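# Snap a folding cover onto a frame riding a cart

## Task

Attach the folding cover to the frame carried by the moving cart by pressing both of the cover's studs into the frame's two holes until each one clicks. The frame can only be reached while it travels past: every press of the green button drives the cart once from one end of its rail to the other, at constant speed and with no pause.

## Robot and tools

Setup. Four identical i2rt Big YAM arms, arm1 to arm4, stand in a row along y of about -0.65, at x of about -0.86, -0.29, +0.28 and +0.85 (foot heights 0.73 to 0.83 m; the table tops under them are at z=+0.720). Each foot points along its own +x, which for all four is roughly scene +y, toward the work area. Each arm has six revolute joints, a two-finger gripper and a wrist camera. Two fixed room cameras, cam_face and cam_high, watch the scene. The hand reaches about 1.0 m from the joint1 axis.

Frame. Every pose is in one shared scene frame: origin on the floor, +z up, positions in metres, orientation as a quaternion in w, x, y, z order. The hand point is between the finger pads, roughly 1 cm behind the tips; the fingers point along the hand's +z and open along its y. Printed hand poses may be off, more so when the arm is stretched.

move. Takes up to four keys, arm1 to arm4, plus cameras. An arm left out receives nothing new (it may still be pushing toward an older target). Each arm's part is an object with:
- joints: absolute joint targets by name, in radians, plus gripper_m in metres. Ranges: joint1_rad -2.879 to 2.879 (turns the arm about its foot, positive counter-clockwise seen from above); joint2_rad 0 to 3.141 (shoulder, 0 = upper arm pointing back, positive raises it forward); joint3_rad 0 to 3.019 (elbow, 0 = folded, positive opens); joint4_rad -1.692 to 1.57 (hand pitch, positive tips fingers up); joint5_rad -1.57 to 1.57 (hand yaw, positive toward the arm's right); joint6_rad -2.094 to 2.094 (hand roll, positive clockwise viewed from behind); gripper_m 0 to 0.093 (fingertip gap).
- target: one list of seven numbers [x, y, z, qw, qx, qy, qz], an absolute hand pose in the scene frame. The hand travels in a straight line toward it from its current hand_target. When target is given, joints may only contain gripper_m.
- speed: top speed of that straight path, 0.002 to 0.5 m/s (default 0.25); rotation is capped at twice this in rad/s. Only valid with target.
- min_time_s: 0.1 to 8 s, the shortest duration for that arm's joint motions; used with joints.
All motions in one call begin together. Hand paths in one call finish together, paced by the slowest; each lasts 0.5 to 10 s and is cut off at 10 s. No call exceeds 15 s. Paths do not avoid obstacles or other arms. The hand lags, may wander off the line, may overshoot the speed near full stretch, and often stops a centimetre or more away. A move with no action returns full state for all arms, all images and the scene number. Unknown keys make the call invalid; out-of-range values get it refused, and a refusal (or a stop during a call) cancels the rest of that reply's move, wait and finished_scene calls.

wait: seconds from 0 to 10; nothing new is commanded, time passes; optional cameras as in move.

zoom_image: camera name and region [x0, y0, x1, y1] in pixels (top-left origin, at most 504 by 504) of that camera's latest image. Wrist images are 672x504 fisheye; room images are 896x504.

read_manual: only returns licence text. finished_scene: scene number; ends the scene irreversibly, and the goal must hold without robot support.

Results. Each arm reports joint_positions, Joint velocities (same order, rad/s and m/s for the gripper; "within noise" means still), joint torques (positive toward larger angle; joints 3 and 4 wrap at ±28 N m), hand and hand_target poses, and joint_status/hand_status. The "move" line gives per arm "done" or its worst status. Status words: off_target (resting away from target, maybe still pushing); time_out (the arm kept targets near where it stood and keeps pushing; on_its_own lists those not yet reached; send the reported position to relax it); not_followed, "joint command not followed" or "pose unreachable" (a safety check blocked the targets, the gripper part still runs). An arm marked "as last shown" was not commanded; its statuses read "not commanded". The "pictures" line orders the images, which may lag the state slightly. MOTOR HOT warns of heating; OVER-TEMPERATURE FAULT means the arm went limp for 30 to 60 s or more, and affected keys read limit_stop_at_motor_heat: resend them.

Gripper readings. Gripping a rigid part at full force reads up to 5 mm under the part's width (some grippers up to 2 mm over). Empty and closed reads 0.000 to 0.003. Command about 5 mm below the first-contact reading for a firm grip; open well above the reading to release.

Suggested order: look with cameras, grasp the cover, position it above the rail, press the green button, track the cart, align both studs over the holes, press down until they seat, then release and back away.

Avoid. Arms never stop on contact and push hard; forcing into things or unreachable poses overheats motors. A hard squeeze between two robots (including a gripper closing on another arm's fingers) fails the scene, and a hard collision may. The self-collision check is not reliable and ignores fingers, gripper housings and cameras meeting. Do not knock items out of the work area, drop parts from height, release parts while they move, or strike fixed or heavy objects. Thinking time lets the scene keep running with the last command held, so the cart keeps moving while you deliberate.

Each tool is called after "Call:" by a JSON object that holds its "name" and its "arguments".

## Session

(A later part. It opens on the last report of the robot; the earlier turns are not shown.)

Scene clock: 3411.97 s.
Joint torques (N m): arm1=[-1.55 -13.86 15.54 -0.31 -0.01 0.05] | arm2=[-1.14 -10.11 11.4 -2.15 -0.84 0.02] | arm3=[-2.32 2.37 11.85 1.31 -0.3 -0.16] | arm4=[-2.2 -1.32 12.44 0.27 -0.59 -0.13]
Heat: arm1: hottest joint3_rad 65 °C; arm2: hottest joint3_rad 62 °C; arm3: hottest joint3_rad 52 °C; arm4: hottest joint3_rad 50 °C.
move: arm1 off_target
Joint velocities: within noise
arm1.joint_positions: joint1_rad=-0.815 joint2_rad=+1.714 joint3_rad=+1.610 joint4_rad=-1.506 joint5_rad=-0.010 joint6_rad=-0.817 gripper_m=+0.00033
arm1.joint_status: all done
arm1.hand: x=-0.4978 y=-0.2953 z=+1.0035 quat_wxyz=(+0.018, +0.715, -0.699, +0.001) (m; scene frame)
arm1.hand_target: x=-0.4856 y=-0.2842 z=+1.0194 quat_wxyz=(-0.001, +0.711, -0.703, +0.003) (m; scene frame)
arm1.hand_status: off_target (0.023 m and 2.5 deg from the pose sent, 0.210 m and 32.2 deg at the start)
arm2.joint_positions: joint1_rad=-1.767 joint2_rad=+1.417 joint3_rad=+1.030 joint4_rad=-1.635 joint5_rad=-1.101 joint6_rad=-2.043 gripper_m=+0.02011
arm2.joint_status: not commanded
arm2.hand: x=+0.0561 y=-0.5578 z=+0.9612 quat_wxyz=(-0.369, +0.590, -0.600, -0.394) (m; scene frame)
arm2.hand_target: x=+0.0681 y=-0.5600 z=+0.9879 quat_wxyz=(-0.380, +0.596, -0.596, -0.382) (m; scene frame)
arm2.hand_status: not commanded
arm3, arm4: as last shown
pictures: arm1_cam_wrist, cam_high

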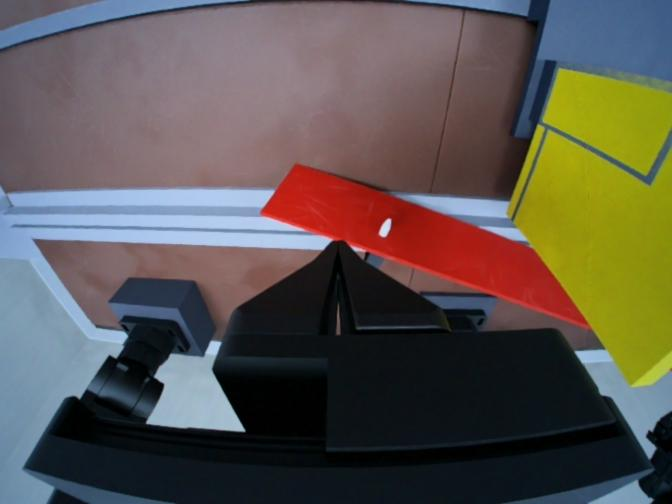

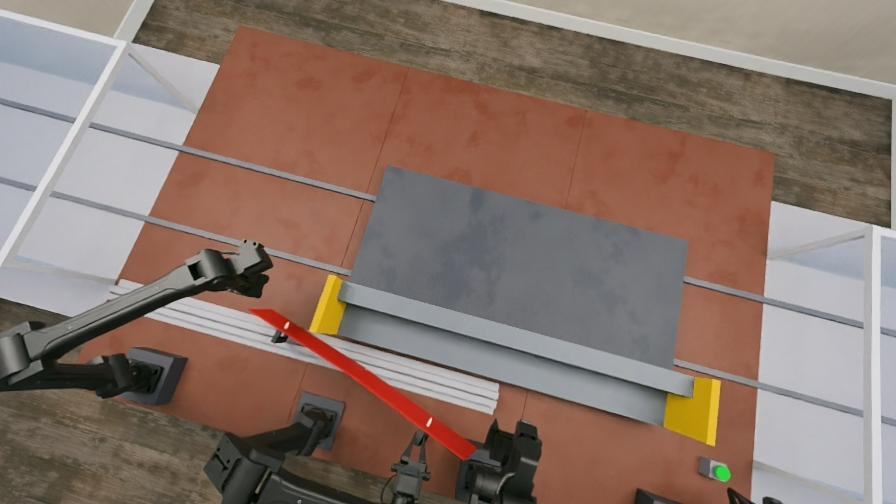

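Call:
{"name": "move", "arguments": {"arm1": {"target":[-0.53,-0.40,1.06,-0.1294,0.6951,-0.6951,-0.1294],"speed":0.2,"joints":{"gripper_m":0.07}}, "arm2": {"target":[0.02,-0.46,0.96,-0.3827,0.5946,-0.5946,-0.3827],"speed":0.12}, "cameras": ["arm1_cam_wrist","arm2_cam_wrist","cam_high","cam_face"]}}

Scene clock: 3424.70 s.
Joint torques (N m): arm1=[-0.38 -9.88 9.72 1.05 -0.53 -0.11] | arm2=[-0.38 -9.41 8.29 0.61 -1.39 0.65] | arm3=[-2.26 2.49 11.81 1.28 -0.3 -0.15] | arm4=[-2.14 -1.44 12.48 0.25 -0.59 -0.13]
Heat: arm1: hottest joint3_rad 62 °C; arm2: hottest joint3_rad 62 °C; arm3: hottest joint3_rad 52 °C; arm4: hottest joint3_rad 50 °C.
move: arm1 done; arm2 off_target
Joint velocities: within noise
arm1.joint_positions: joint1_rad=-1.075 joint2_rad=+1.315 joint3_rad=+1.286 joint4_rad=-1.359 joint5_rad=-0.329 joint6_rad=-0.996 gripper_m=+0.06991
arm1.joint_status: all done
arm1.hand: x=-0.5288 y=-0.4008 z=+1.0640 quat_wxyz=(-0.128, +0.687, -0.703, -0.130) (m; scene frame)
arm1.hand_target: x=-0.5280 y=-0.4018 z=+1.0603 quat_wxyz=(-0.130, +0.690, -0.700, -0.131) (m; scene frame)
arm1.hand_status: done (0.004 m and 1.4 deg from the pose sent, 0.123 m and 22.8 deg at the start)
arm2.joint_positions: joint1_rad=-1.477 joint2_rad=+1.199 joint3_rad=+0.795 joint4_rad=-1.023 joint5_rad=-1.124 joint6_rad=-1.439 gripper_m=+0.01959
arm2.joint_status: not commanded
arm2.hand: x=+0.0183 y=-0.4619 z=+0.9372 quat_wxyz=(-0.372, +0.611, -0.587, -0.378) (m; scene frame)
arm2.hand_target: x=+0.0189 y=-0.4580 z=+0.9593 quat_wxyz=(-0.380, +0.599, -0.591, -0.384) (m; scene frame)
arm2.hand_status: off_target (0.023 m and 2.4 deg from the pose sent, 0.104 m and 2.1 deg at the start)
arm3, arm4: as last shown
pictures: arm1_cam_wrist, arm2_cam_wrist, cam_face, cam_high

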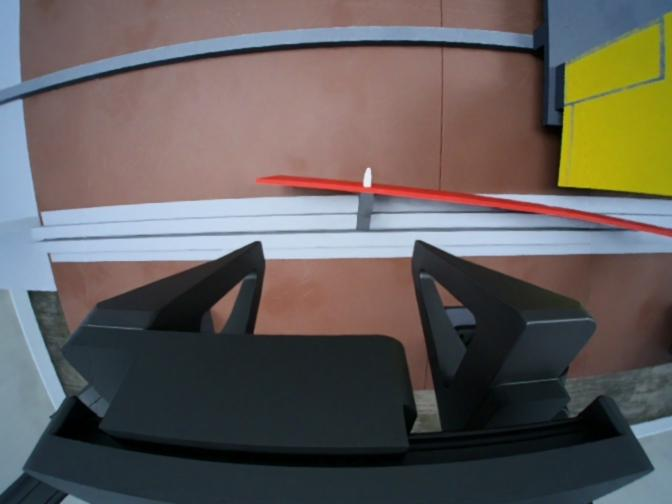

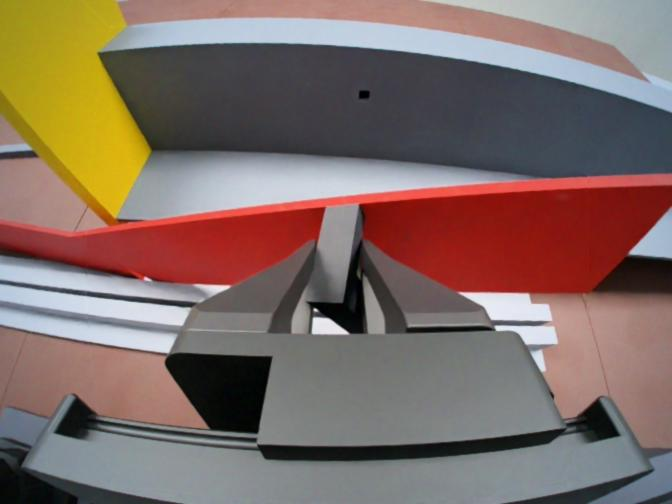

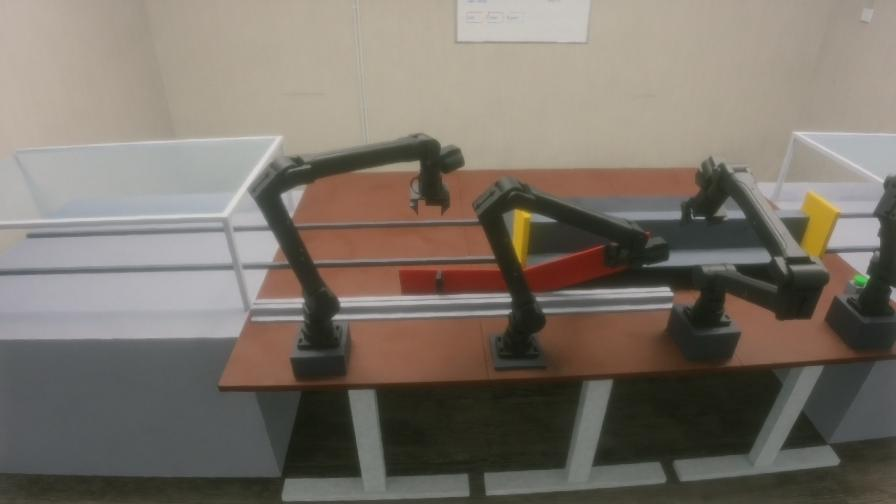

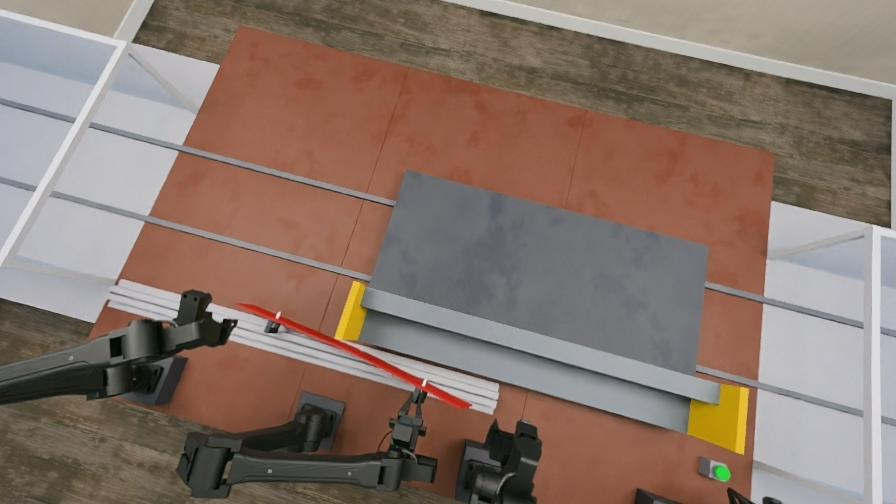

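Call:
{"name": "move", "arguments": {"arm2": {"target":[0.03,-0.495,0.95,-0.3827,0.5946,-0.5946,-0.3827],"speed":0.15}, "arm1": {"target":[-0.505,-0.43,0.92,-0.183,0.683,-0.683,-0.183],"speed":0.2}, "cameras": ["arm1_cam_wrist","cam_high"]}}

Scene clock: 3430.47 s.
Joint torques (N m): arm1=[-1.55 -10.34 9.37 1.25 -0.74 -0.17] | arm2=[-1.67 -7.53 10.95 -1.4 -1 0.25] | arm3=[-2.14 2.37 11.84 1.29 -0.29 -0.15] | arm4=[-2.08 -1.26 12.46 0.27 -0.59 -0.13]
Heat: arm1: hottest joint3_rad 61 °C; arm2: hottest joint3_rad 62 °C; arm3: hottest joint3_rad 52 °C; arm4: hottest joint3_rad 50 °C.
move: arm1 done; arm2 off_target
Joint velocities: within noise
arm1.joint_positions: joint1_rad=-1.210 joint2_rad=+1.398 joint3_rad=+0.952 joint4_rad=-0.927 joint5_rad=-0.493 joint6_rad=-1.134 gripper_m=+0.06991
arm1.joint_status: not commanded
arm1.hand: x=-0.5094 y=-0.4263 z=+0.9236 quat_wxyz=(-0.180, +0.683, -0.683, -0.184) (m; scene frame)
arm1.hand_target: x=-0.5080 y=-0.4278 z=+0.9198 quat_wxyz=(-0.182, +0.685, -0.681, -0.184) (m; scene frame)
arm1.hand_status: done (0.007 m and 0.4 deg from the pose sent, 0.149 m and 9.1 deg at the start)
arm2.joint_positions: joint1_rad=-1.578 joint2_rad=+1.245 joint3_rad=+0.795 joint4_rad=-1.181 joint5_rad=-1.147 joint6_rad=-1.649 gripper_m=+0.01959
arm2.joint_status: not commanded
arm2.hand: x=+0.0153 y=-0.4919 z=+0.9270 quat_wxyz=(-0.376, +0.601, -0.590, -0.385) (m; scene frame)
arm2.hand_target: x=+0.0293 y=-0.4952 z=+0.9498 quat_wxyz=(-0.384, +0.594, -0.595, -0.382) (m; scene frame)
arm2.hand_status: off_target (0.027 m and 1.2 deg from the pose sent, 0.037 m and 2.4 deg at the start)
arm3, arm4: as last shown
pictures: arm1_cam_wrist, cam_high

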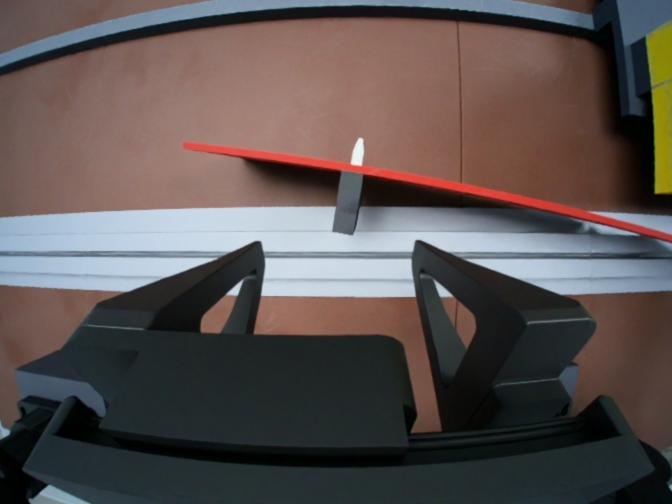

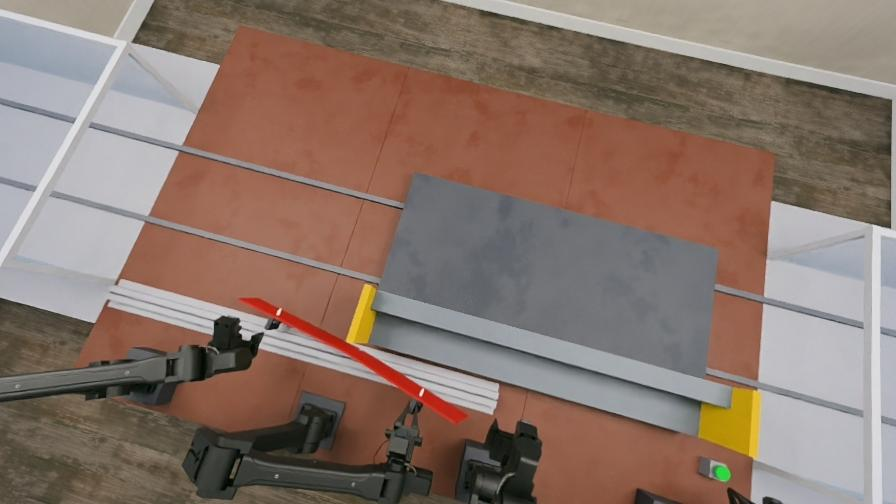

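Call:
{"name": "move", "arguments": {"arm1": {"target":[-0.497,-0.402,0.88,-0.183,0.683,-0.683,-0.183],"speed":0.15}, "cameras": ["arm1_cam_wrist"]}}

Scene clock: 3435.73 s.
Joint torques (N m): arm1=[0.09 -10.11 8.8 1.13 -0.32 0.07] | arm2=[-1.9 -7.59 10.95 -1.37 -1 0.22] | arm3=[-2.26 2.61 11.82 1.29 -0.29 -0.15] | arm4=[-2.2 -1.44 12.48 0.27 -0.58 -0.13]
Heat: arm1: hottest joint3_rad 60 °C; arm2: hottest joint3_rad 62 °C; arm3: hottest joint3_rad 52 °C; arm4: hottest joint3_rad 50 °C.
move: arm1 done
Joint velocities: within noise
arm1.joint_positions: joint1_rad=-1.170 joint2_rad=+1.495 joint3_rad=+0.936 joint4_rad=-0.782 joint5_rad=-0.487 joint6_rad=-1.102 gripper_m=+0.06991
arm1.joint_status: not commanded
arm1.hand: x=-0.4963 y=-0.4038 z=+0.8853 quat_wxyz=(-0.186, +0.688, -0.678, -0.182) (m; scene frame)
arm1.hand_target: x=-0.4978 y=-0.4026 z=+0.8796 quat_wxyz=(-0.183, +0.685, -0.681, -0.182) (m; scene frame)
arm1.hand_status: done (0.006 m and 0.9 deg from the pose sent, 0.052 m and 0.4 deg at the start)
arm2.joint_positions: joint1_rad=-1.578 joint2_rad=+1.245 joint3_rad=+0.795 joint4_rad=-1.181 joint5_rad=-1.147 joint6_rad=-1.650 gripper_m=+0.01959
arm2.joint_status: not commanded
arm2.hand: x=+0.0153 y=-0.4919 z=+0.9270 quat_wxyz=(-0.377, +0.602, -0.590, -0.385) (m; scene frame)
arm2.hand_target: x=+0.0294 y=-0.4952 z=+0.9497 quat_wxyz=(-0.384, +0.594, -0.595, -0.382) (m; scene frame)
arm2.hand_status: not commanded
arm3.joint_positions: joint1_rad=-0.057 joint2_rad=+0.396 joint3_rad=+0.660 joint4_rad=-1.311 joint5_rad=-0.033 joint6_rad=-0.005 gripper_m=+0.08509
arm3.joint_status: not commanded
arm3.hand: x=+0.2783 y=-0.4626 z=+1.0447 quat_wxyz=(-0.179, +0.678, -0.689, -0.186) (m; scene frame)
arm3.hand_target: x=+0.2793 y=-0.4599 z=+1.0510 quat_wxyz=(-0.183, +0.681, -0.684, -0.187) (m; scene frame)
arm3.hand_status: not commanded
arm4: as last shown
pictures: arm1_cam_wrist

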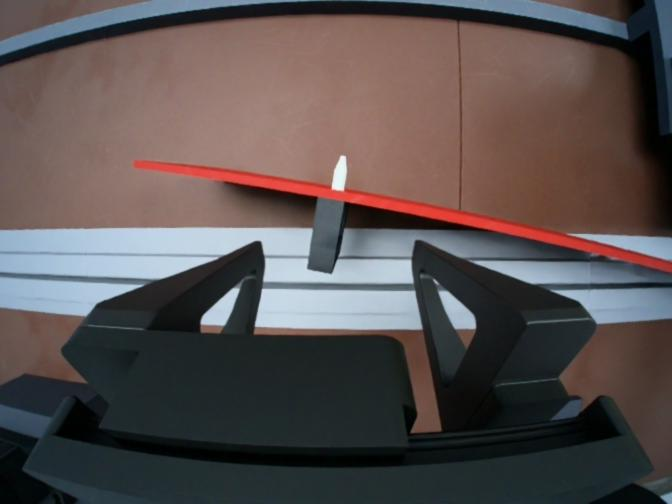

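Call:
{"name": "move", "arguments": {"arm1": {"target":[-0.505,-0.398,0.847,-0.2,0.61,-0.749,-0.163],"speed":0.12}, "cameras": ["arm1_cam_wrist"]}}

Scene clock: 3439.97 s.
Joint torques (N m): arm1=[-0.09 -11.22 7.8 1.36 -0.23 0.1] | arm2=[-1.9 -7.59 10.95 -1.37 -1 0.22] | arm3=[-2.32 2.2 11.82 1.33 -0.29 -0.15] | arm4=[-2.14 -1.44 12.46 0.27 -0.6 -0.14]
Heat: arm1: hottest joint3_rad 59 °C; arm2: hottest joint3_rad 63 °C; arm3: hottest joint3_rad 52 °C; arm4: hottest joint3_rad 50 °C.
move: arm1 done
Joint velocities: within noise
arm1.joint_positions: joint1_rad=-1.136 joint2_rad=+1.495 joint3_rad=+0.821 joint4_rad=-0.558 joint5_rad=-0.413 joint6_rad=-0.832 gripper_m=+0.06991
arm1.joint_status: not commanded
arm1.hand: x=-0.4993 y=-0.4021 z=+0.8510 quat_wxyz=(-0.202, +0.609, -0.750, -0.162) (m; scene frame)
arm1.hand_target: x=-0.5028 y=-0.4008 z=+0.8475 quat_wxyz=(-0.201, +0.607, -0.752, -0.162) (m; scene frame)
arm1.hand_status: done (0.008 m and 0.3 deg from the pose sent, 0.040 m and 12.4 deg at the start)
arm2, arm3, arm4: as last shown
pictures: arm1_cam_wrist

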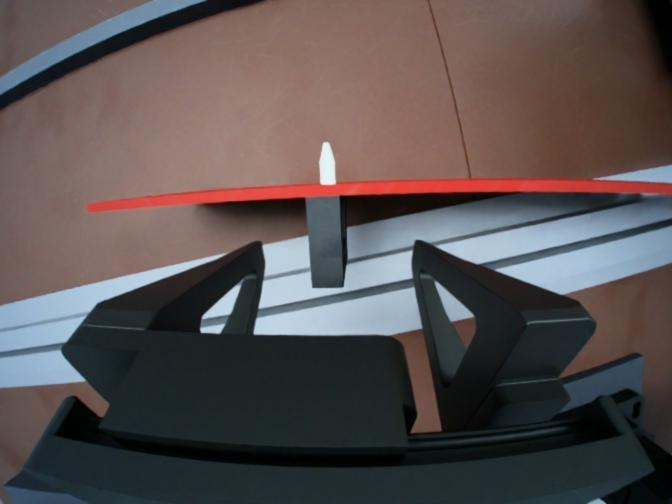

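Call:
{"name": "move", "arguments": {"arm1": {"target":[-0.511,-0.393,0.823,-0.2,0.61,-0.749,-0.163],"speed":0.12}, "cameras": ["arm1_cam_wrist"]}}

Call:
{"name": "move", "arguments": {"arm1": {"joints":{"gripper_m":0.0}}, "cameras": ["arm1_cam_wrist","arm2_cam_wrist","cam_face"]}}

Scene clock: 3446.67 s.
Joint torques (N m): arm1=[-0.09 -10.05 7.73 1.33 -0.18 0.11] | arm2=[-1.9 -7.59 10.95 -1.37 -1 0.22] | arm3=[-2.32 2.37 11.81 1.32 -0.29 -0.15] | arm4=[-2.02 -1.32 12.45 0.29 -0.59 -0.13]
Heat: arm1: hottest joint3_rad 58 °C; arm2: hottest joint3_rad 63 °C; arm3: hottest joint3_rad 51 °C; arm4: hottest joint3_rad 50 °C.
move: arm1 done
Joint velocities: within noise
arm1.joint_positions: joint1_rad=-1.104 joint2_rad=+1.526 joint3_rad=+0.781 joint4_rad=-0.474 joint5_rad=-0.408 joint6_rad=-0.814 gripper_m=+0.06991
arm1.joint_status: not commanded
arm1.hand: x=-0.5095 y=-0.3927 z=+0.8298 quat_wxyz=(-0.204, +0.615, -0.744, -0.163) (m; scene frame)
arm1.hand_target: x=-0.5130 y=-0.3915 z=+0.8232 quat_wxyz=(-0.200, +0.612, -0.747, -0.164) (m; scene frame)
arm1.hand_status: done (0.007 m and 0.9 deg from the pose sent, 0.032 m and 0.3 deg at the start)
arm2, arm3, arm4: as last shown
pictures: arm1_cam_wrist

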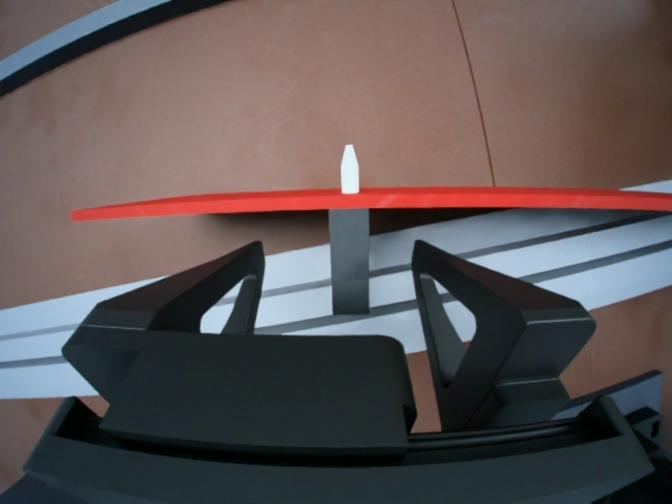

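Scene clock: 3447.40 s.
Joint torques (N m): arm1=[-0.56 -10.05 7.56 1.13 -0.39 0.15] | arm2=[-1.85 -7.71 10.92 -1.05 -1 0.22] | arm3=[-2.32 2.43 11.81 1.26 -0.29 -0.16] | arm4=[-2.14 -1.38 12.45 0.23 -0.58 -0.13]
Heat: arm1: hottest joint3_rad 57 °C; arm2: hottest joint3_rad 63 °C; arm3: hottest joint3_rad 51 °C; arm4: hottest joint3_rad 50 °C.
move: arm1 off_target
Joint velocities: within noise
arm1.joint_positions: joint1_rad=-1.104 joint2_rad=+1.526 joint3_rad=+0.781 joint4_rad=-0.465 joint5_rad=-0.404 joint6_rad=-0.823 gripper_m=+0.01540
arm1.joint_status: gripper_m off_target (ended at +0.01543, target +0.00000)
arm1.hand: x=-0.5073 y=-0.3923 z=+0.8303 quat_wxyz=(-0.209, +0.618, -0.741, -0.159) (m; scene frame)
arm1.hand_target: x=-0.5130 y=-0.3916 z=+0.8232 quat_wxyz=(-0.199, +0.612, -0.747, -0.163) (m; scene frame)
arm1.hand_status: not commanded
arm2.joint_positions: joint1_rad=-1.578 joint2_rad=+1.246 joint3_rad=+0.795 joint4_rad=-1.190 joint5_rad=-1.147 joint6_rad=-1.650 gripper_m=+0.01959
arm2.joint_status: not commanded
arm2.hand: x=+0.0141 y=-0.4919 z=+0.9267 quat_wxyz=(-0.373, +0.600, -0.592, -0.388) (m; scene frame)
arm2.hand_target: x=+0.0290 y=-0.4948 z=+0.9498 quat_wxyz=(-0.383, +0.594, -0.594, -0.382) (m; scene frame)
arm2.hand_status: not commanded
arm3, arm4: as last shown
pictures: arm1_cam_wrist, arm2_cam_wrist, cam_face

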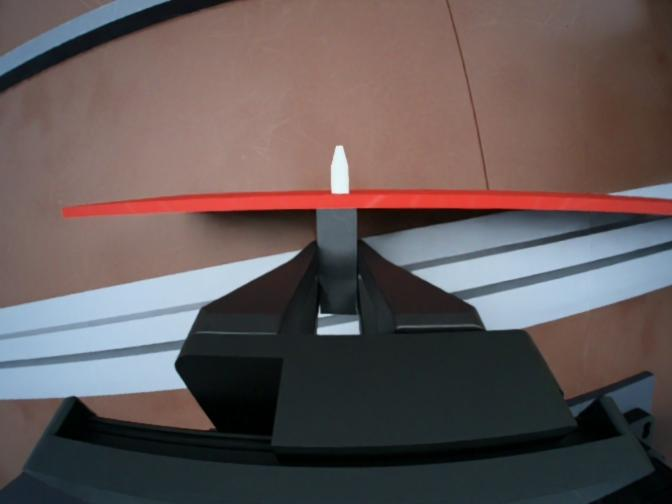

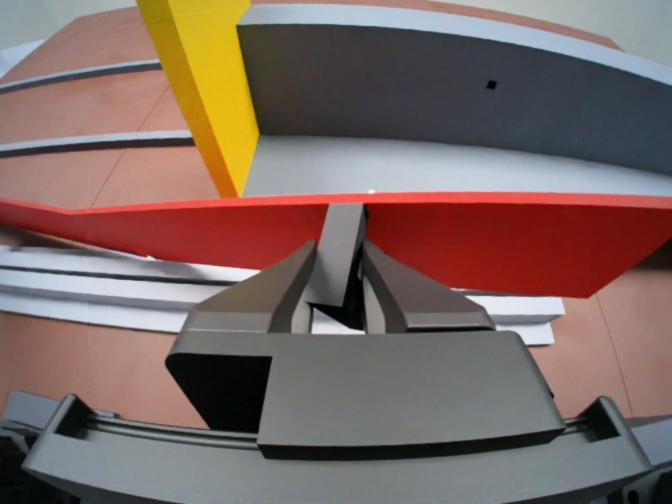

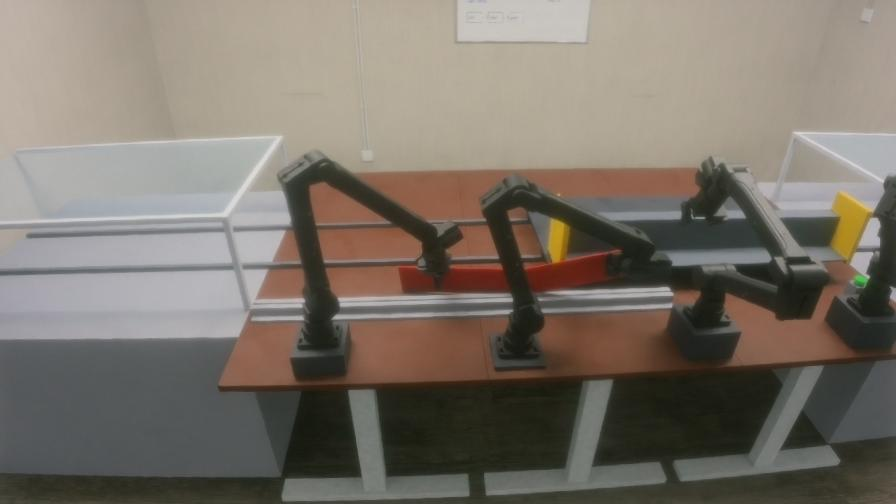

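Call:
{"name": "wait", "arguments": {"seconds": 10}}

Call:
{"name": "wait", "arguments": {"seconds": 10}}

Call:
{"name": "wait", "arguments": {"seconds": 10}}

Call:
{"name": "wait", "arguments": {"seconds": 10, "cameras": ["cam_high"]}}

Scene clock: 3467.93 s.
Joint torques (N m): arm1=[-0.09 -10.34 7.54 1.14 -0.42 0.2] | arm2=[-1.79 -7.71 10.92 -1.05 -1 0.22] | arm3=[-2.37 2.37 11.81 1.29 -0.29 -0.15] | arm4=[-2.08 -1.32 12.46 0.25 -0.59 -0.13]
Heat: arm1: hottest joint3_rad 55 °C; arm2: hottest joint3_rad 64 °C; arm3: hottest joint3_rad 51 °C; arm4: hottest joint3_rad 50 °C.
Joint velocities: within noise
arm1.joint_positions: joint1_rad=-1.104 joint2_rad=+1.526 joint3_rad=+0.781 joint4_rad=-0.465 joint5_rad=-0.404 joint6_rad=-0.823 gripper_m=+0.01540
arm1.joint_status: gripper_m off_target (ended at +0.01543, target +0.00000)
arm1.hand: x=-0.5073 y=-0.3923 z=+0.8303 quat_wxyz=(-0.209, +0.618, -0.741, -0.159) (m; scene frame)
arm1.hand_target: x=-0.5130 y=-0.3916 z=+0.8232 quat_wxyz=(-0.199, +0.612, -0.747, -0.163) (m; scene frame)
arm1.hand_status: not commanded
arm2.joint_positions: joint1_rad=-1.578 joint2_rad=+1.246 joint3_rad=+0.795 joint4_rad=-1.190 joint5_rad=-1.147 joint6_rad=-1.650 gripper_m=+0.01959
arm2.joint_status: not commanded
arm2.hand: x=+0.0141 y=-0.4919 z=+0.9267 quat_wxyz=(-0.373, +0.600, -0.592, -0.388) (m; scene frame)
arm2.hand_target: x=+0.0290 y=-0.4948 z=+0.9498 quat_wxyz=(-0.383, +0.594, -0.594, -0.382) (m; scene frame)
arm2.hand_status: not commanded
arm3.joint_positions: joint1_rad=-0.057 joint2_rad=+0.396 joint3_rad=+0.660 joint4_rad=-1.311 joint5_rad=-0.033 joint6_rad=-0.005 gripper_m=+0.08509
arm3.joint_status: not commanded
arm3.hand: x=+0.2783 y=-0.4626 z=+1.0447 quat_wxyz=(-0.179, +0.678, -0.689, -0.186) (m; scene frame)
arm3.hand_target: x=+0.2793 y=-0.4599 z=+1.0510 quat_wxyz=(-0.183, +0.681, -0.684, -0.187) (m; scene frame)
arm3.hand_status: not commanded
arm4.joint_positions: joint1_rad=-1.014 joint2_rad=+0.823 joint3_rad=+0.249 joint4_rad=-0.738 joint5_rad=-0.528 joint6_rad=-0.975 gripper_m=+0.00043
arm4.joint_status: not commanded
arm4.hand: x=+0.9804 y=-0.4786 z=+0.8544 quat_wxyz=(-0.181, +0.672, -0.684, -0.217) (m; scene frame)
arm4.hand_target: x=+0.9982 y=-0.4696 z=+0.8761 quat_wxyz=(-0.208, +0.676, -0.675, -0.211) (m; scene frame)
arm4.hand_status: not commanded
wait: 10.00 s; at rest from the start
pictures: none

Scene clock: 3477.93 s.
Joint torques (N m): arm1=[-1.08 -10.17 7.62 1.18 -0.43 0.18] | arm2=[-1.79 -7.71 10.93 -1.03 -1 0.23] | arm3=[-2.37 2.43 11.81 1.29 -0.29 -0.17] | arm4=[-2.14 -1.38 12.45 0.27 -0.59 -0.13]
Heat: arm1: hottest joint3_rad 54 °C; arm2: hottest joint3_rad 64 °C; arm3: hottest joint3_rad 51 °C; arm4: hottest joint3_rad 50 °C.
Joint velocities: within noise
arm1.joint_positions: joint1_rad=-1.104 joint2_rad=+1.526 joint3_rad=+0.781 joint4_rad=-0.465 joint5_rad=-0.404 joint6_rad=-0.823 gripper_m=+0.01540
arm1.joint_status: gripper_m off_target (ended at +0.01543, target +0.00000)
arm1.hand: x=-0.5073 y=-0.3923 z=+0.8303 quat_wxyz=(-0.209, +0.618, -0.741, -0.159) (m; scene frame)
arm1.hand_target: x=-0.5130 y=-0.3916 z=+0.8232 quat_wxyz=(-0.199, +0.612, -0.747, -0.163) (m; scene frame)
arm1.hand_status: not commanded
arm2.joint_positions: joint1_rad=-1.578 joint2_rad=+1.246 joint3_rad=+0.795 joint4_rad=-1.190 joint5_rad=-1.147 joint6_rad=-1.650 gripper_m=+0.01959
arm2.joint_status: not commanded
arm2.hand: x=+0.0141 y=-0.4919 z=+0.9267 quat_wxyz=(-0.373, +0.600, -0.592, -0.388) (m; scene frame)
arm2.hand_target: x=+0.0290 y=-0.4948 z=+0.9498 quat_wxyz=(-0.383, +0.594, -0.594, -0.382) (m; scene frame)
arm2.hand_status: not commanded
arm3.joint_positions: joint1_rad=-0.057 joint2_rad=+0.396 joint3_rad=+0.660 joint4_rad=-1.311 joint5_rad=-0.033 joint6_rad=-0.005 gripper_m=+0.08509
arm3.joint_status: not commanded
arm3.hand: x=+0.2783 y=-0.4626 z=+1.0447 quat_wxyz=(-0.179, +0.678, -0.689, -0.186) (m; scene frame)
arm3.hand_target: x=+0.2793 y=-0.4599 z=+1.0510 quat_wxyz=(-0.183, +0.681, -0.684, -0.187) (m; scene frame)
arm3.hand_status: not commanded
arm4.joint_positions: joint1_rad=-1.014 joint2_rad=+0.823 joint3_rad=+0.249 joint4_rad=-0.738 joint5_rad=-0.528 joint6_rad=-0.975 gripper_m=+0.00043
arm4.joint_status: not commanded
arm4.hand: x=+0.9804 y=-0.4786 z=+0.8544 quat_wxyz=(-0.181, +0.672, -0.684, -0.217) (m; scene frame)
arm4.hand_target: x=+0.9982 y=-0.4696 z=+0.8761 quat_wxyz=(-0.208, +0.676, -0.675, -0.211) (m; scene frame)
arm4.hand_status: not commanded
wait: 10.00 s; at rest by 0.27 s
pictures: none

Scene clock: 3487.93 s.
Joint torques (N m): arm1=[-0.62 -10.23 7.73 1.28 -0.43 0.17] | arm2=[-1.85 -7.77 10.93 -1.05 -1 0.22] | arm3=[-2.37 2.43 11.78 1.33 -0.3 -0.15] | arm4=[-2.14 -1.44 12.51 0.28 -0.59 -0.14]
Heat: arm1: hottest joint3_rad 53 °C; arm2: hottest joint3_rad 64 °C; arm3: hottest joint3_rad 51 °C; arm4: hottest joint3_rad 50 °C.
Joint velocities: within noise
arm1.joint_positions: joint1_rad=-1.104 joint2_rad=+1.526 joint3_rad=+0.781 joint4_rad=-0.465 joint5_rad=-0.404 joint6_rad=-0.823 gripper_m=+0.01540
arm1.joint_status: gripper_m off_target (ended at +0.01543, target +0.00000)
arm1.hand: x=-0.5073 y=-0.3923 z=+0.8303 quat_wxyz=(-0.209, +0.618, -0.741, -0.159) (m; scene frame)
arm1.hand_target: x=-0.5130 y=-0.3916 z=+0.8232 quat_wxyz=(-0.199, +0.612, -0.747, -0.163) (m; scene frame)
arm1.hand_status: not commanded
arm2.joint_positions: joint1_rad=-1.578 joint2_rad=+1.246 joint3_rad=+0.795 joint4_rad=-1.190 joint5_rad=-1.147 joint6_rad=-1.650 gripper_m=+0.01959
arm2.joint_status: not commanded
arm2.hand: x=+0.0141 y=-0.4919 z=+0.9267 quat_wxyz=(-0.373, +0.600, -0.592, -0.388) (m; scene frame)
arm2.hand_target: x=+0.0290 y=-0.4948 z=+0.9498 quat_wxyz=(-0.383, +0.594, -0.594, -0.382) (m; scene frame)
arm2.hand_status: not commanded
arm3.joint_positions: joint1_rad=-0.057 joint2_rad=+0.396 joint3_rad=+0.660 joint4_rad=-1.311 joint5_rad=-0.033 joint6_rad=-0.005 gripper_m=+0.08509
arm3.joint_status: not commanded
arm3.hand: x=+0.2783 y=-0.4626 z=+1.0447 quat_wxyz=(-0.179, +0.678, -0.689, -0.186) (m; scene frame)
arm3.hand_target: x=+0.2793 y=-0.4599 z=+1.0510 quat_wxyz=(-0.183, +0.681, -0.684, -0.187) (m; scene frame)
arm3.hand_status: not commanded
arm4.joint_positions: joint1_rad=-1.014 joint2_rad=+0.823 joint3_rad=+0.249 joint4_rad=-0.738 joint5_rad=-0.528 joint6_rad=-0.975 gripper_m=+0.00043
arm4.joint_status: not commanded
arm4.hand: x=+0.9804 y=-0.4786 z=+0.8544 quat_wxyz=(-0.181, +0.672, -0.684, -0.217) (m; scene frame)
arm4.hand_target: x=+0.9982 y=-0.4696 z=+0.8761 quat_wxyz=(-0.208, +0.676, -0.675, -0.211) (m; scene frame)
arm4.hand_status: not commanded
wait: 10.00 s; at rest by 0.27 s
pictures: none

Scene clock: 3497.93 s.
Joint torques (N m): arm1=[-0.21 -10.05 7.6 0.98 -0.42 0.19] | arm2=[-1.79 -7.71 10.93 -1.05 -1 0.22] | arm3=[-2.49 2.37 11.78 1.31 -0.29 -0.15] | arm4=[-2.14 -1.32 12.48 0.24 -0.58 -0.14]
Heat: arm1: hottest joint3_rad 52 °C; arm2: hottest joint3_rad 64 °C; arm3: hottest joint3_rad 51 °C; arm4: hottest joint3_rad 50 °C.
Joint velocities: within noise
arm1.joint_positions: joint1_rad=-1.104 joint2_rad=+1.526 joint3_rad=+0.781 joint4_rad=-0.465 joint5_rad=-0.404 joint6_rad=-0.823 gripper_m=+0.01540
arm1.joint_status: gripper_m off_target (ended at +0.01543, target +0.00000)
arm1.hand: x=-0.5073 y=-0.3923 z=+0.8303 quat_wxyz=(-0.209, +0.618, -0.741, -0.159) (m; scene frame)
arm1.hand_target: x=-0.5130 y=-0.3916 z=+0.8232 quat_wxyz=(-0.199, +0.612, -0.747, -0.163) (m; scene frame)
arm1.hand_status: not commanded
arm2.joint_positions: joint1_rad=-1.578 joint2_rad=+1.246 joint3_rad=+0.795 joint4_rad=-1.190 joint5_rad=-1.147 joint6_rad=-1.650 gripper_m=+0.01959
arm2.joint_status: not commanded
arm2.hand: x=+0.0141 y=-0.4919 z=+0.9267 quat_wxyz=(-0.373, +0.600, -0.592, -0.388) (m; scene frame)
arm2.hand_target: x=+0.0290 y=-0.4948 z=+0.9498 quat_wxyz=(-0.383, +0.594, -0.594, -0.382) (m; scene frame)
arm2.hand_status: not commanded
arm3.joint_positions: joint1_rad=-0.057 joint2_rad=+0.396 joint3_rad=+0.660 joint4_rad=-1.311 joint5_rad=-0.033 joint6_rad=-0.005 gripper_m=+0.08509
arm3.joint_status: not commanded
arm3.hand: x=+0.2783 y=-0.4626 z=+1.0447 quat_wxyz=(-0.179, +0.678, -0.689, -0.186) (m; scene frame)
arm3.hand_target: x=+0.2793 y=-0.4599 z=+1.0510 quat_wxyz=(-0.183, +0.681, -0.684, -0.187) (m; scene frame)
arm3.hand_status: not commanded
arm4.joint_positions: joint1_rad=-1.014 joint2_rad=+0.823 joint3_rad=+0.249 joint4_rad=-0.738 joint5_rad=-0.528 joint6_rad=-0.975 gripper_m=+0.00043
arm4.joint_status: not commanded
arm4.hand: x=+0.9804 y=-0.4786 z=+0.8544 quat_wxyz=(-0.181, +0.672, -0.684, -0.217) (m; scene frame)
arm4.hand_target: x=+0.9982 y=-0.4696 z=+0.8761 quat_wxyz=(-0.208, +0.676, -0.675, -0.211) (m; scene frame)
arm4.hand_status: not commanded
wait: 10.00 s; at rest by 0.27 s
pictures: cam_high

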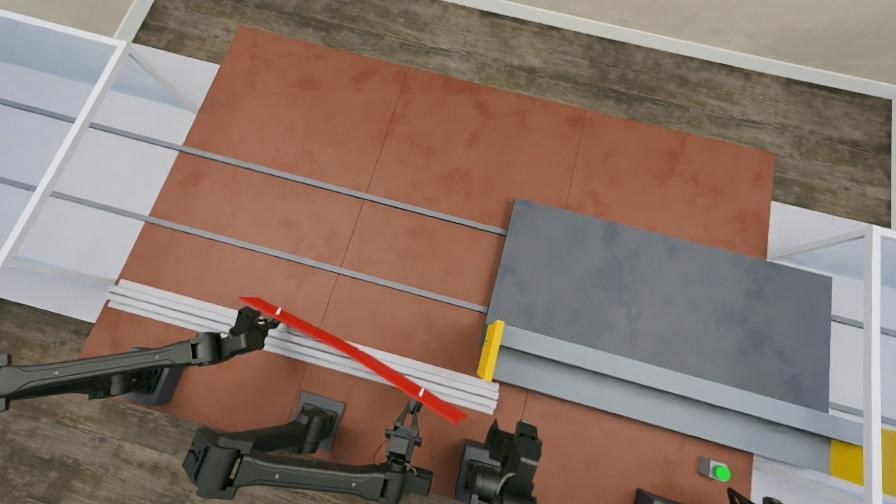

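Call:
{"name": "move", "arguments": {"arm2": {"target":[0.055,-0.37,0.93,-0.3827,0.5946,-0.5946,-0.3827],"speed":0.1}, "arm1": {"target":[-0.507,-0.385,0.835,-0.183,0.683,-0.683,-0.183],"speed":0.1}, "cameras": []}}

Call:
{"name": "move", "arguments": {"arm2": {"target":[0.055,-0.37,0.87,-0.3827,0.5946,-0.5946,-0.3827],"speed":0.1}, "cameras": ["arm1_cam_wrist","arm2_cam_wrist","cam_face","cam_high"]}}

Scene clock: 3507.93 s.
Joint torques (N m): arm1=[-1.55 -10.46 10.62 -0.36 -1.45 0.07] | arm2=[-1.03 -10.4 9.92 2.89 -0.83 1.01] | arm3=[-2.32 2.49 11.82 1.24 -0.3 -0.17] | arm4=[-2.2 -1.38 12.44 0.24 -0.59 -0.13]
Heat: arm1: hottest joint3_rad 51 °C; arm2: hottest joint3_rad 64 °C; arm3: hottest joint3_rad 51 °C; arm4: hottest joint3_rad 50 °C.
move: arm1 done; arm2 off_target
Joint velocities: within noise
arm1.joint_positions: joint1_rad=-1.110 joint2_rad=+1.564 joint3_rad=+0.840 joint4_rad=-0.574 joint5_rad=-0.448 joint6_rad=-1.036 gripper_m=+0.01540
arm1.joint_status: not commanded
arm1.hand: x=-0.5098 y=-0.3887 z=+0.8303 quat_wxyz=(-0.189, +0.689, -0.679, -0.169) (m; scene frame)
arm1.hand_target: x=-0.5050 y=-0.3846 z=+0.8359 quat_wxyz=(-0.188, +0.683, -0.682, -0.181) (m; scene frame)
arm1.hand_status: done (0.007 m and 1.9 deg from the pose sent, 0.009 m and 10.8 deg at the start)
arm2.joint_positions: joint1_rad=-1.233 joint2_rad=+1.306 joint3_rad=+0.750 joint4_rad=-0.503 joint5_rad=-1.038 joint6_rad=-0.995 gripper_m=+0.01782
arm2.joint_status: not commanded
arm2.hand: x=+0.0349 y=-0.3772 z=+0.8965 quat_wxyz=(-0.357, +0.616, -0.588, -0.383) (m; scene frame)
arm2.hand_target: x=+0.0522 y=-0.3715 z=+0.9289 quat_wxyz=(-0.378, +0.597, -0.594, -0.385) (m; scene frame)
arm2.hand_status: off_target (0.040 m and 3.9 deg from the pose sent, 0.129 m and 1.4 deg at the start)
arm3, arm4: as last shown
pictures: none
No camera images: "cameras" was empty.

Scene clock: 3509.33 s.
Joint torques (N m): arm1=[-2.08 -10.64 10.65 -0.12 -1.23 0.1] | arm2=[-0.91 -10.17 7.91 2.8 -0.77 0.58] | arm3=[-2.32 2.37 11.82 1.29 -0.3 -0.16] | arm4=[-2.14 -1.26 12.45 0.24 -0.59 -0.13]
Heat: arm1: hottest joint3_rad 51 °C; arm2: hottest joint3_rad 63 °C; arm3: hottest joint3_rad 51 °C; arm4: hottest joint3_rad 50 °C.
move: arm2 off_target
Joint velocities: within noise
arm1.joint_positions: joint1_rad=-1.108 joint2_rad=+1.568 joint3_rad=+0.840 joint4_rad=-0.591 joint5_rad=-0.453 joint6_rad=-1.039 gripper_m=+0.01540
arm1.joint_status: not commanded
arm1.hand: x=-0.5143 y=-0.3895 z=+0.8276 quat_wxyz=(-0.180, +0.689, -0.680, -0.174) (m; scene frame)
arm1.hand_target: x=-0.5070 y=-0.3848 z=+0.8352 quat_wxyz=(-0.184, +0.683, -0.683, -0.183) (m; scene frame)
arm1.hand_status: not commanded
arm2.joint_positions: joint1_rad=-1.233 joint2_rad=+1.404 joint3_rad=+0.681 joint4_rad=-0.281 joint5_rad=-1.038 joint6_rad=-0.934 gripper_m=+0.01623
arm2.joint_status: not commanded
arm2.hand: x=+0.0412 y=-0.3753 z=+0.8512 quat_wxyz=(-0.366, +0.605, -0.594, -0.384) (m; scene frame)
arm2.hand_target: x=+0.0537 y=-0.3704 z=+0.8703 quat_wxyz=(-0.381, +0.595, -0.594, -0.384) (m; scene frame)
arm2.hand_status: off_target (0.024 m and 2.3 deg from the pose sent, 0.034 m and 3.9 deg at the start)
arm3, arm4: as last shown
pictures: arm1_cam_wrist, arm2_cam_wrist, cam_face, cam_high

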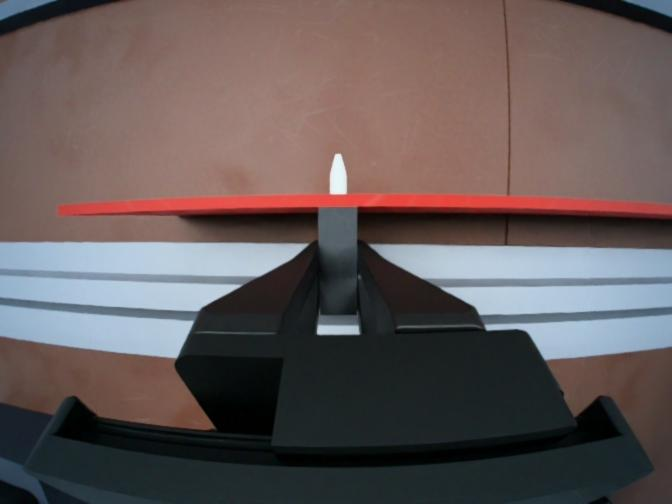

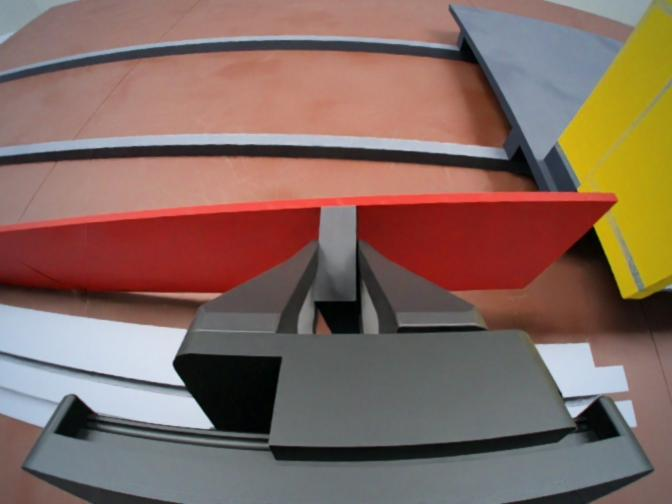

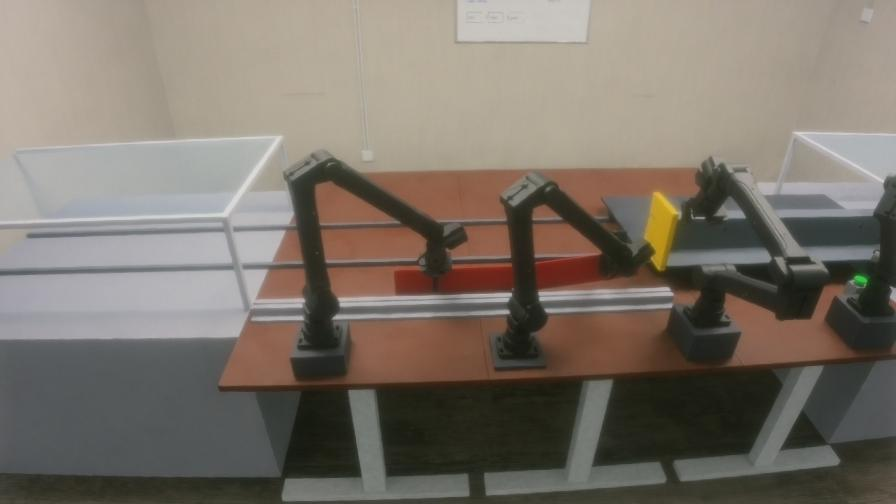

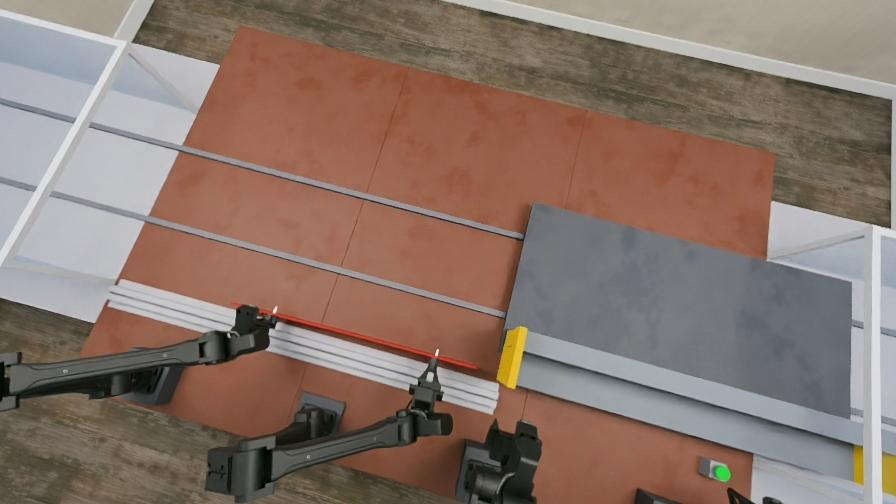

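Call:
{"name": "move", "arguments": {"arm2": {"target":[0.055,-0.39,0.875,-0.3827,0.5946,-0.5946,-0.3827],"speed":0.1}, "arm1": {"target":[-0.507,-0.395,0.845,-0.183,0.683,-0.683,-0.183],"speed":0.1}, "cameras": []}}

Call:
{"name": "move", "arguments": {"arm2": {"target":[0.055,-0.39,0.82,-0.3827,0.5946,-0.5946,-0.3827],"speed":0.1}, "arm1": {"target":[-0.507,-0.395,0.832,-0.183,0.683,-0.683,-0.183],"speed":0.1}, "cameras": ["arm1_cam_wrist","arm2_cam_wrist","cam_face"]}}

Scene clock: 3516.17 s.
Joint torques (N m): arm1=[-1.85 -12.34 10.48 -0.18 -1.3 0.05] | arm2=[-2.02 -11.34 8.18 0.85 -1.13 0.3] | arm3=[-2.37 2.43 11.78 1.31 -0.31 -0.15] | arm4=[-2.08 -1.38 12.45 0.24 -0.59 -0.13]
Heat: arm1: hottest joint3_rad 51 °C; arm2: hottest joint3_rad 62 °C; arm3: hottest joint3_rad 51 °C; arm4: hottest joint3_rad 50 °C.
move: arm1 off_target; arm2 off_target
Joint velocities: within noise
arm1.joint_positions: joint1_rad=-1.128 joint2_rad=+1.564 joint3_rad=+0.840 joint4_rad=-0.618 joint5_rad=-0.457 joint6_rad=-1.055 gripper_m=+0.01540
arm1.joint_status: not commanded
arm1.hand: x=-0.5146 y=-0.3984 z=+0.8284 quat_wxyz=(-0.173, +0.687, -0.683, -0.177) (m; scene frame)
arm1.hand_target: x=-0.5060 y=-0.3939 z=+0.8452 quat_wxyz=(-0.186, +0.684, -0.682, -0.182) (m; scene frame)
arm1.hand_status: off_target (0.019 m and 1.4 deg from the pose sent, 0.020 m and 1.3 deg at the start)
arm2.joint_positions: joint1_rad=-1.268 joint2_rad=+1.404 joint3_rad=+0.681 joint4_rad=-0.337 joint5_rad=-1.055 joint6_rad=-0.985 gripper_m=+0.01623
arm2.joint_status: not commanded
arm2.hand: x=+0.0414 y=-0.3884 z=+0.8489 quat_wxyz=(-0.362, +0.602, -0.598, -0.386) (m; scene frame)
arm2.hand_target: x=+0.0549 y=-0.3899 z=+0.8746 quat_wxyz=(-0.383, +0.595, -0.594, -0.382) (m; scene frame)
arm2.hand_status: off_target (0.030 m and 2.5 deg from the pose sent, 0.031 m and 2.3 deg at the start)
arm3, arm4: as last shown
pictures: none
No camera images: "cameras" was empty.

Scene clock: 3517.47 s.
Joint torques (N m): arm1=[-1.08 -10.23 9.46 1.01 -1.25 -0.01] | arm2=[-1.44 -9.52 5.75 2.7 -0.6 -0.06] | arm3=[-2.32 2.32 11.81 1.25 -0.29 -0.17] | arm4=[-2.08 -1.38 12.51 0.29 -0.59 -0.14]
Heat: arm1: hottest joint3_rad 51 °C; arm2: hottest joint3_rad 62 °C; arm3: hottest joint3_rad 51 °C; arm4: hottest joint3_rad 50 °C.
move: arm1 done; arm2 off_target
Joint velocities: within noise
arm1.joint_positions: joint1_rad=-1.128 joint2_rad=+1.564 joint3_rad=+0.840 joint4_rad=-0.623 joint5_rad=-0.459 joint6_rad=-1.055 gripper_m=+0.01540
arm1.joint_status: not commanded
arm1.hand: x=-0.5156 y=-0.3987 z=+0.8283 quat_wxyz=(-0.172, +0.686, -0.684, -0.178) (m; scene frame)
arm1.hand_target: x=-0.5088 y=-0.3952 z=+0.8316 quat_wxyz=(-0.180, +0.683, -0.684, -0.184) (m; scene frame)
arm1.hand_status: done (0.010 m and 1.5 deg from the pose sent, 0.009 m and 1.4 deg at the start)
arm2.joint_positions: joint1_rad=-1.281 joint2_rad=+1.499 joint3_rad=+0.646 joint4_rad=-0.187 joint5_rad=-1.070 joint6_rad=-0.943 gripper_m=+0.01551
arm2.joint_status: not commanded
arm2.hand: x=+0.0465 y=-0.3908 z=+0.8152 quat_wxyz=(-0.365, +0.587, -0.606, -0.394) (m; scene frame)
arm2.hand_target: x=+0.0553 y=-0.3909 z=+0.8204 quat_wxyz=(-0.382, +0.592, -0.597, -0.383) (m; scene frame)
arm2.hand_status: off_target (0.010 m and 2.8 deg from the pose sent, 0.032 m and 2.5 deg at the start)
arm3, arm4: as last shown
pictures: arm1_cam_wrist, arm2_cam_wrist, cam_face

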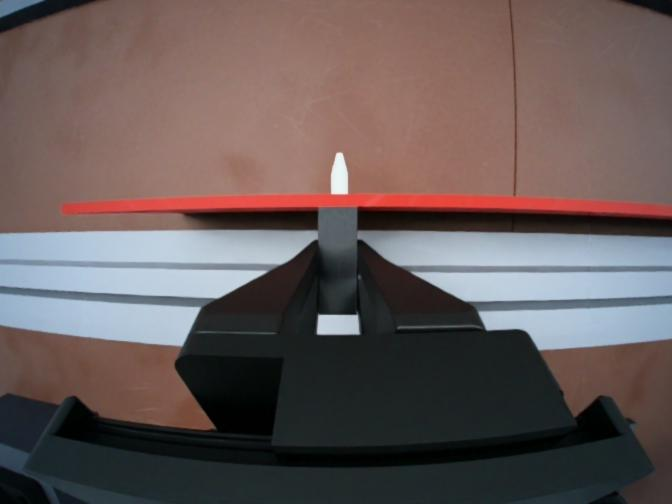

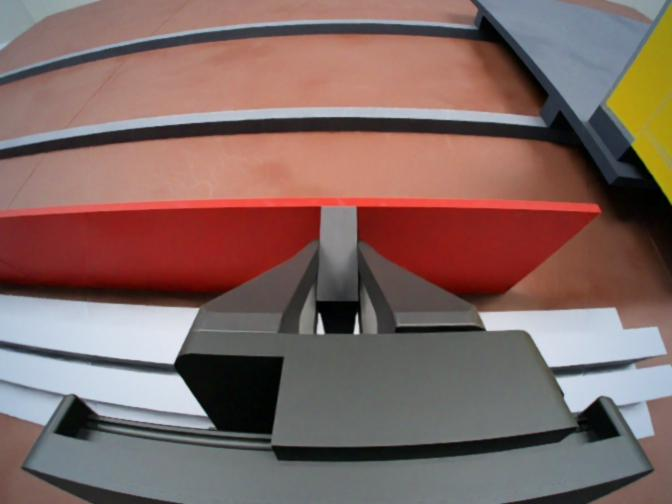

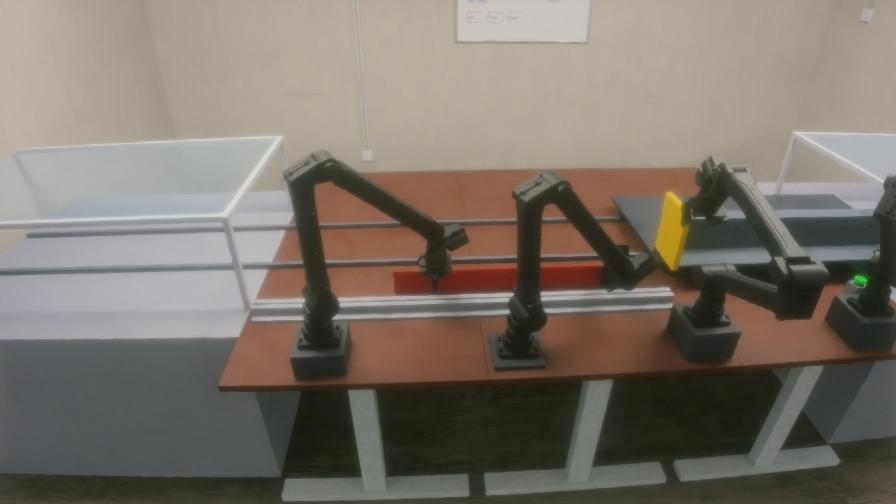

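Call:
{"name": "move", "arguments": {"arm2": {"joints":{"gripper_m":0.05}}, "cameras": ["arm2_cam_wrist","cam_face"]}}

Scene clock: 3521.90 s.
Joint torques (N m): arm1=[-1.2 -10.64 9.59 0.95 -1.26 -0.01] | arm2=[-1.44 -9.58 5.74 2.07 -0.58 -0.07] | arm3=[-2.26 2.2 11.81 1.26 -0.3 -0.16] | arm4=[-2.14 -1.49 12.45 0.28 -0.59 -0.14]
Heat: arm1: hottest joint3_rad 51 °C; arm2: hottest joint3_rad 61 °C; arm3: hottest joint3_rad 51 °C; arm4: hottest joint3_rad 50 °C.
move: arm2 done
Joint velocities: within noise
arm1, arm3, arm4: as last shown
arm1.hand_target: x=-0.5088 y=-0.3953 z=+0.8316 quat_wxyz=(-0.180, +0.683, -0.684, -0.184) (m; scene frame)
arm2.joint_positions: joint1_rad=-1.281 joint2_rad=+1.499 joint3_rad=+0.646 joint4_rad=-0.175 joint5_rad=-1.070 joint6_rad=-0.943 gripper_m=+0.04987
arm2.joint_status: all done
arm2.hand: x=+0.0481 y=-0.3903 z=+0.8161 quat_wxyz=(-0.370, +0.589, -0.603, -0.391) (m; scene frame)
arm2.hand_target: x=+0.0555 y=-0.3908 z=+0.8205 quat_wxyz=(-0.382, +0.593, -0.597, -0.383) (m; scene frame)
arm2.hand_status: not commanded
pictures: arm2_cam_wrist, cam_face

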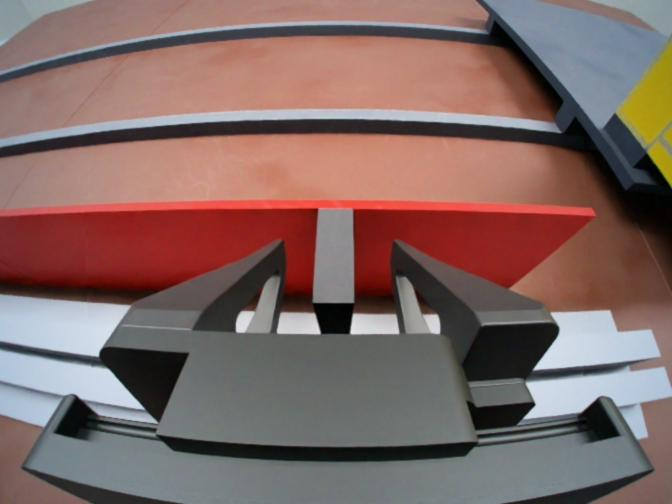

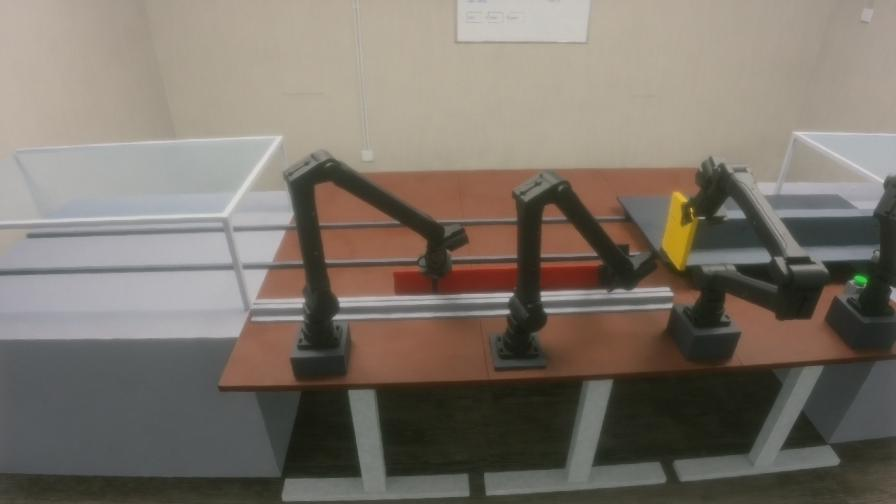

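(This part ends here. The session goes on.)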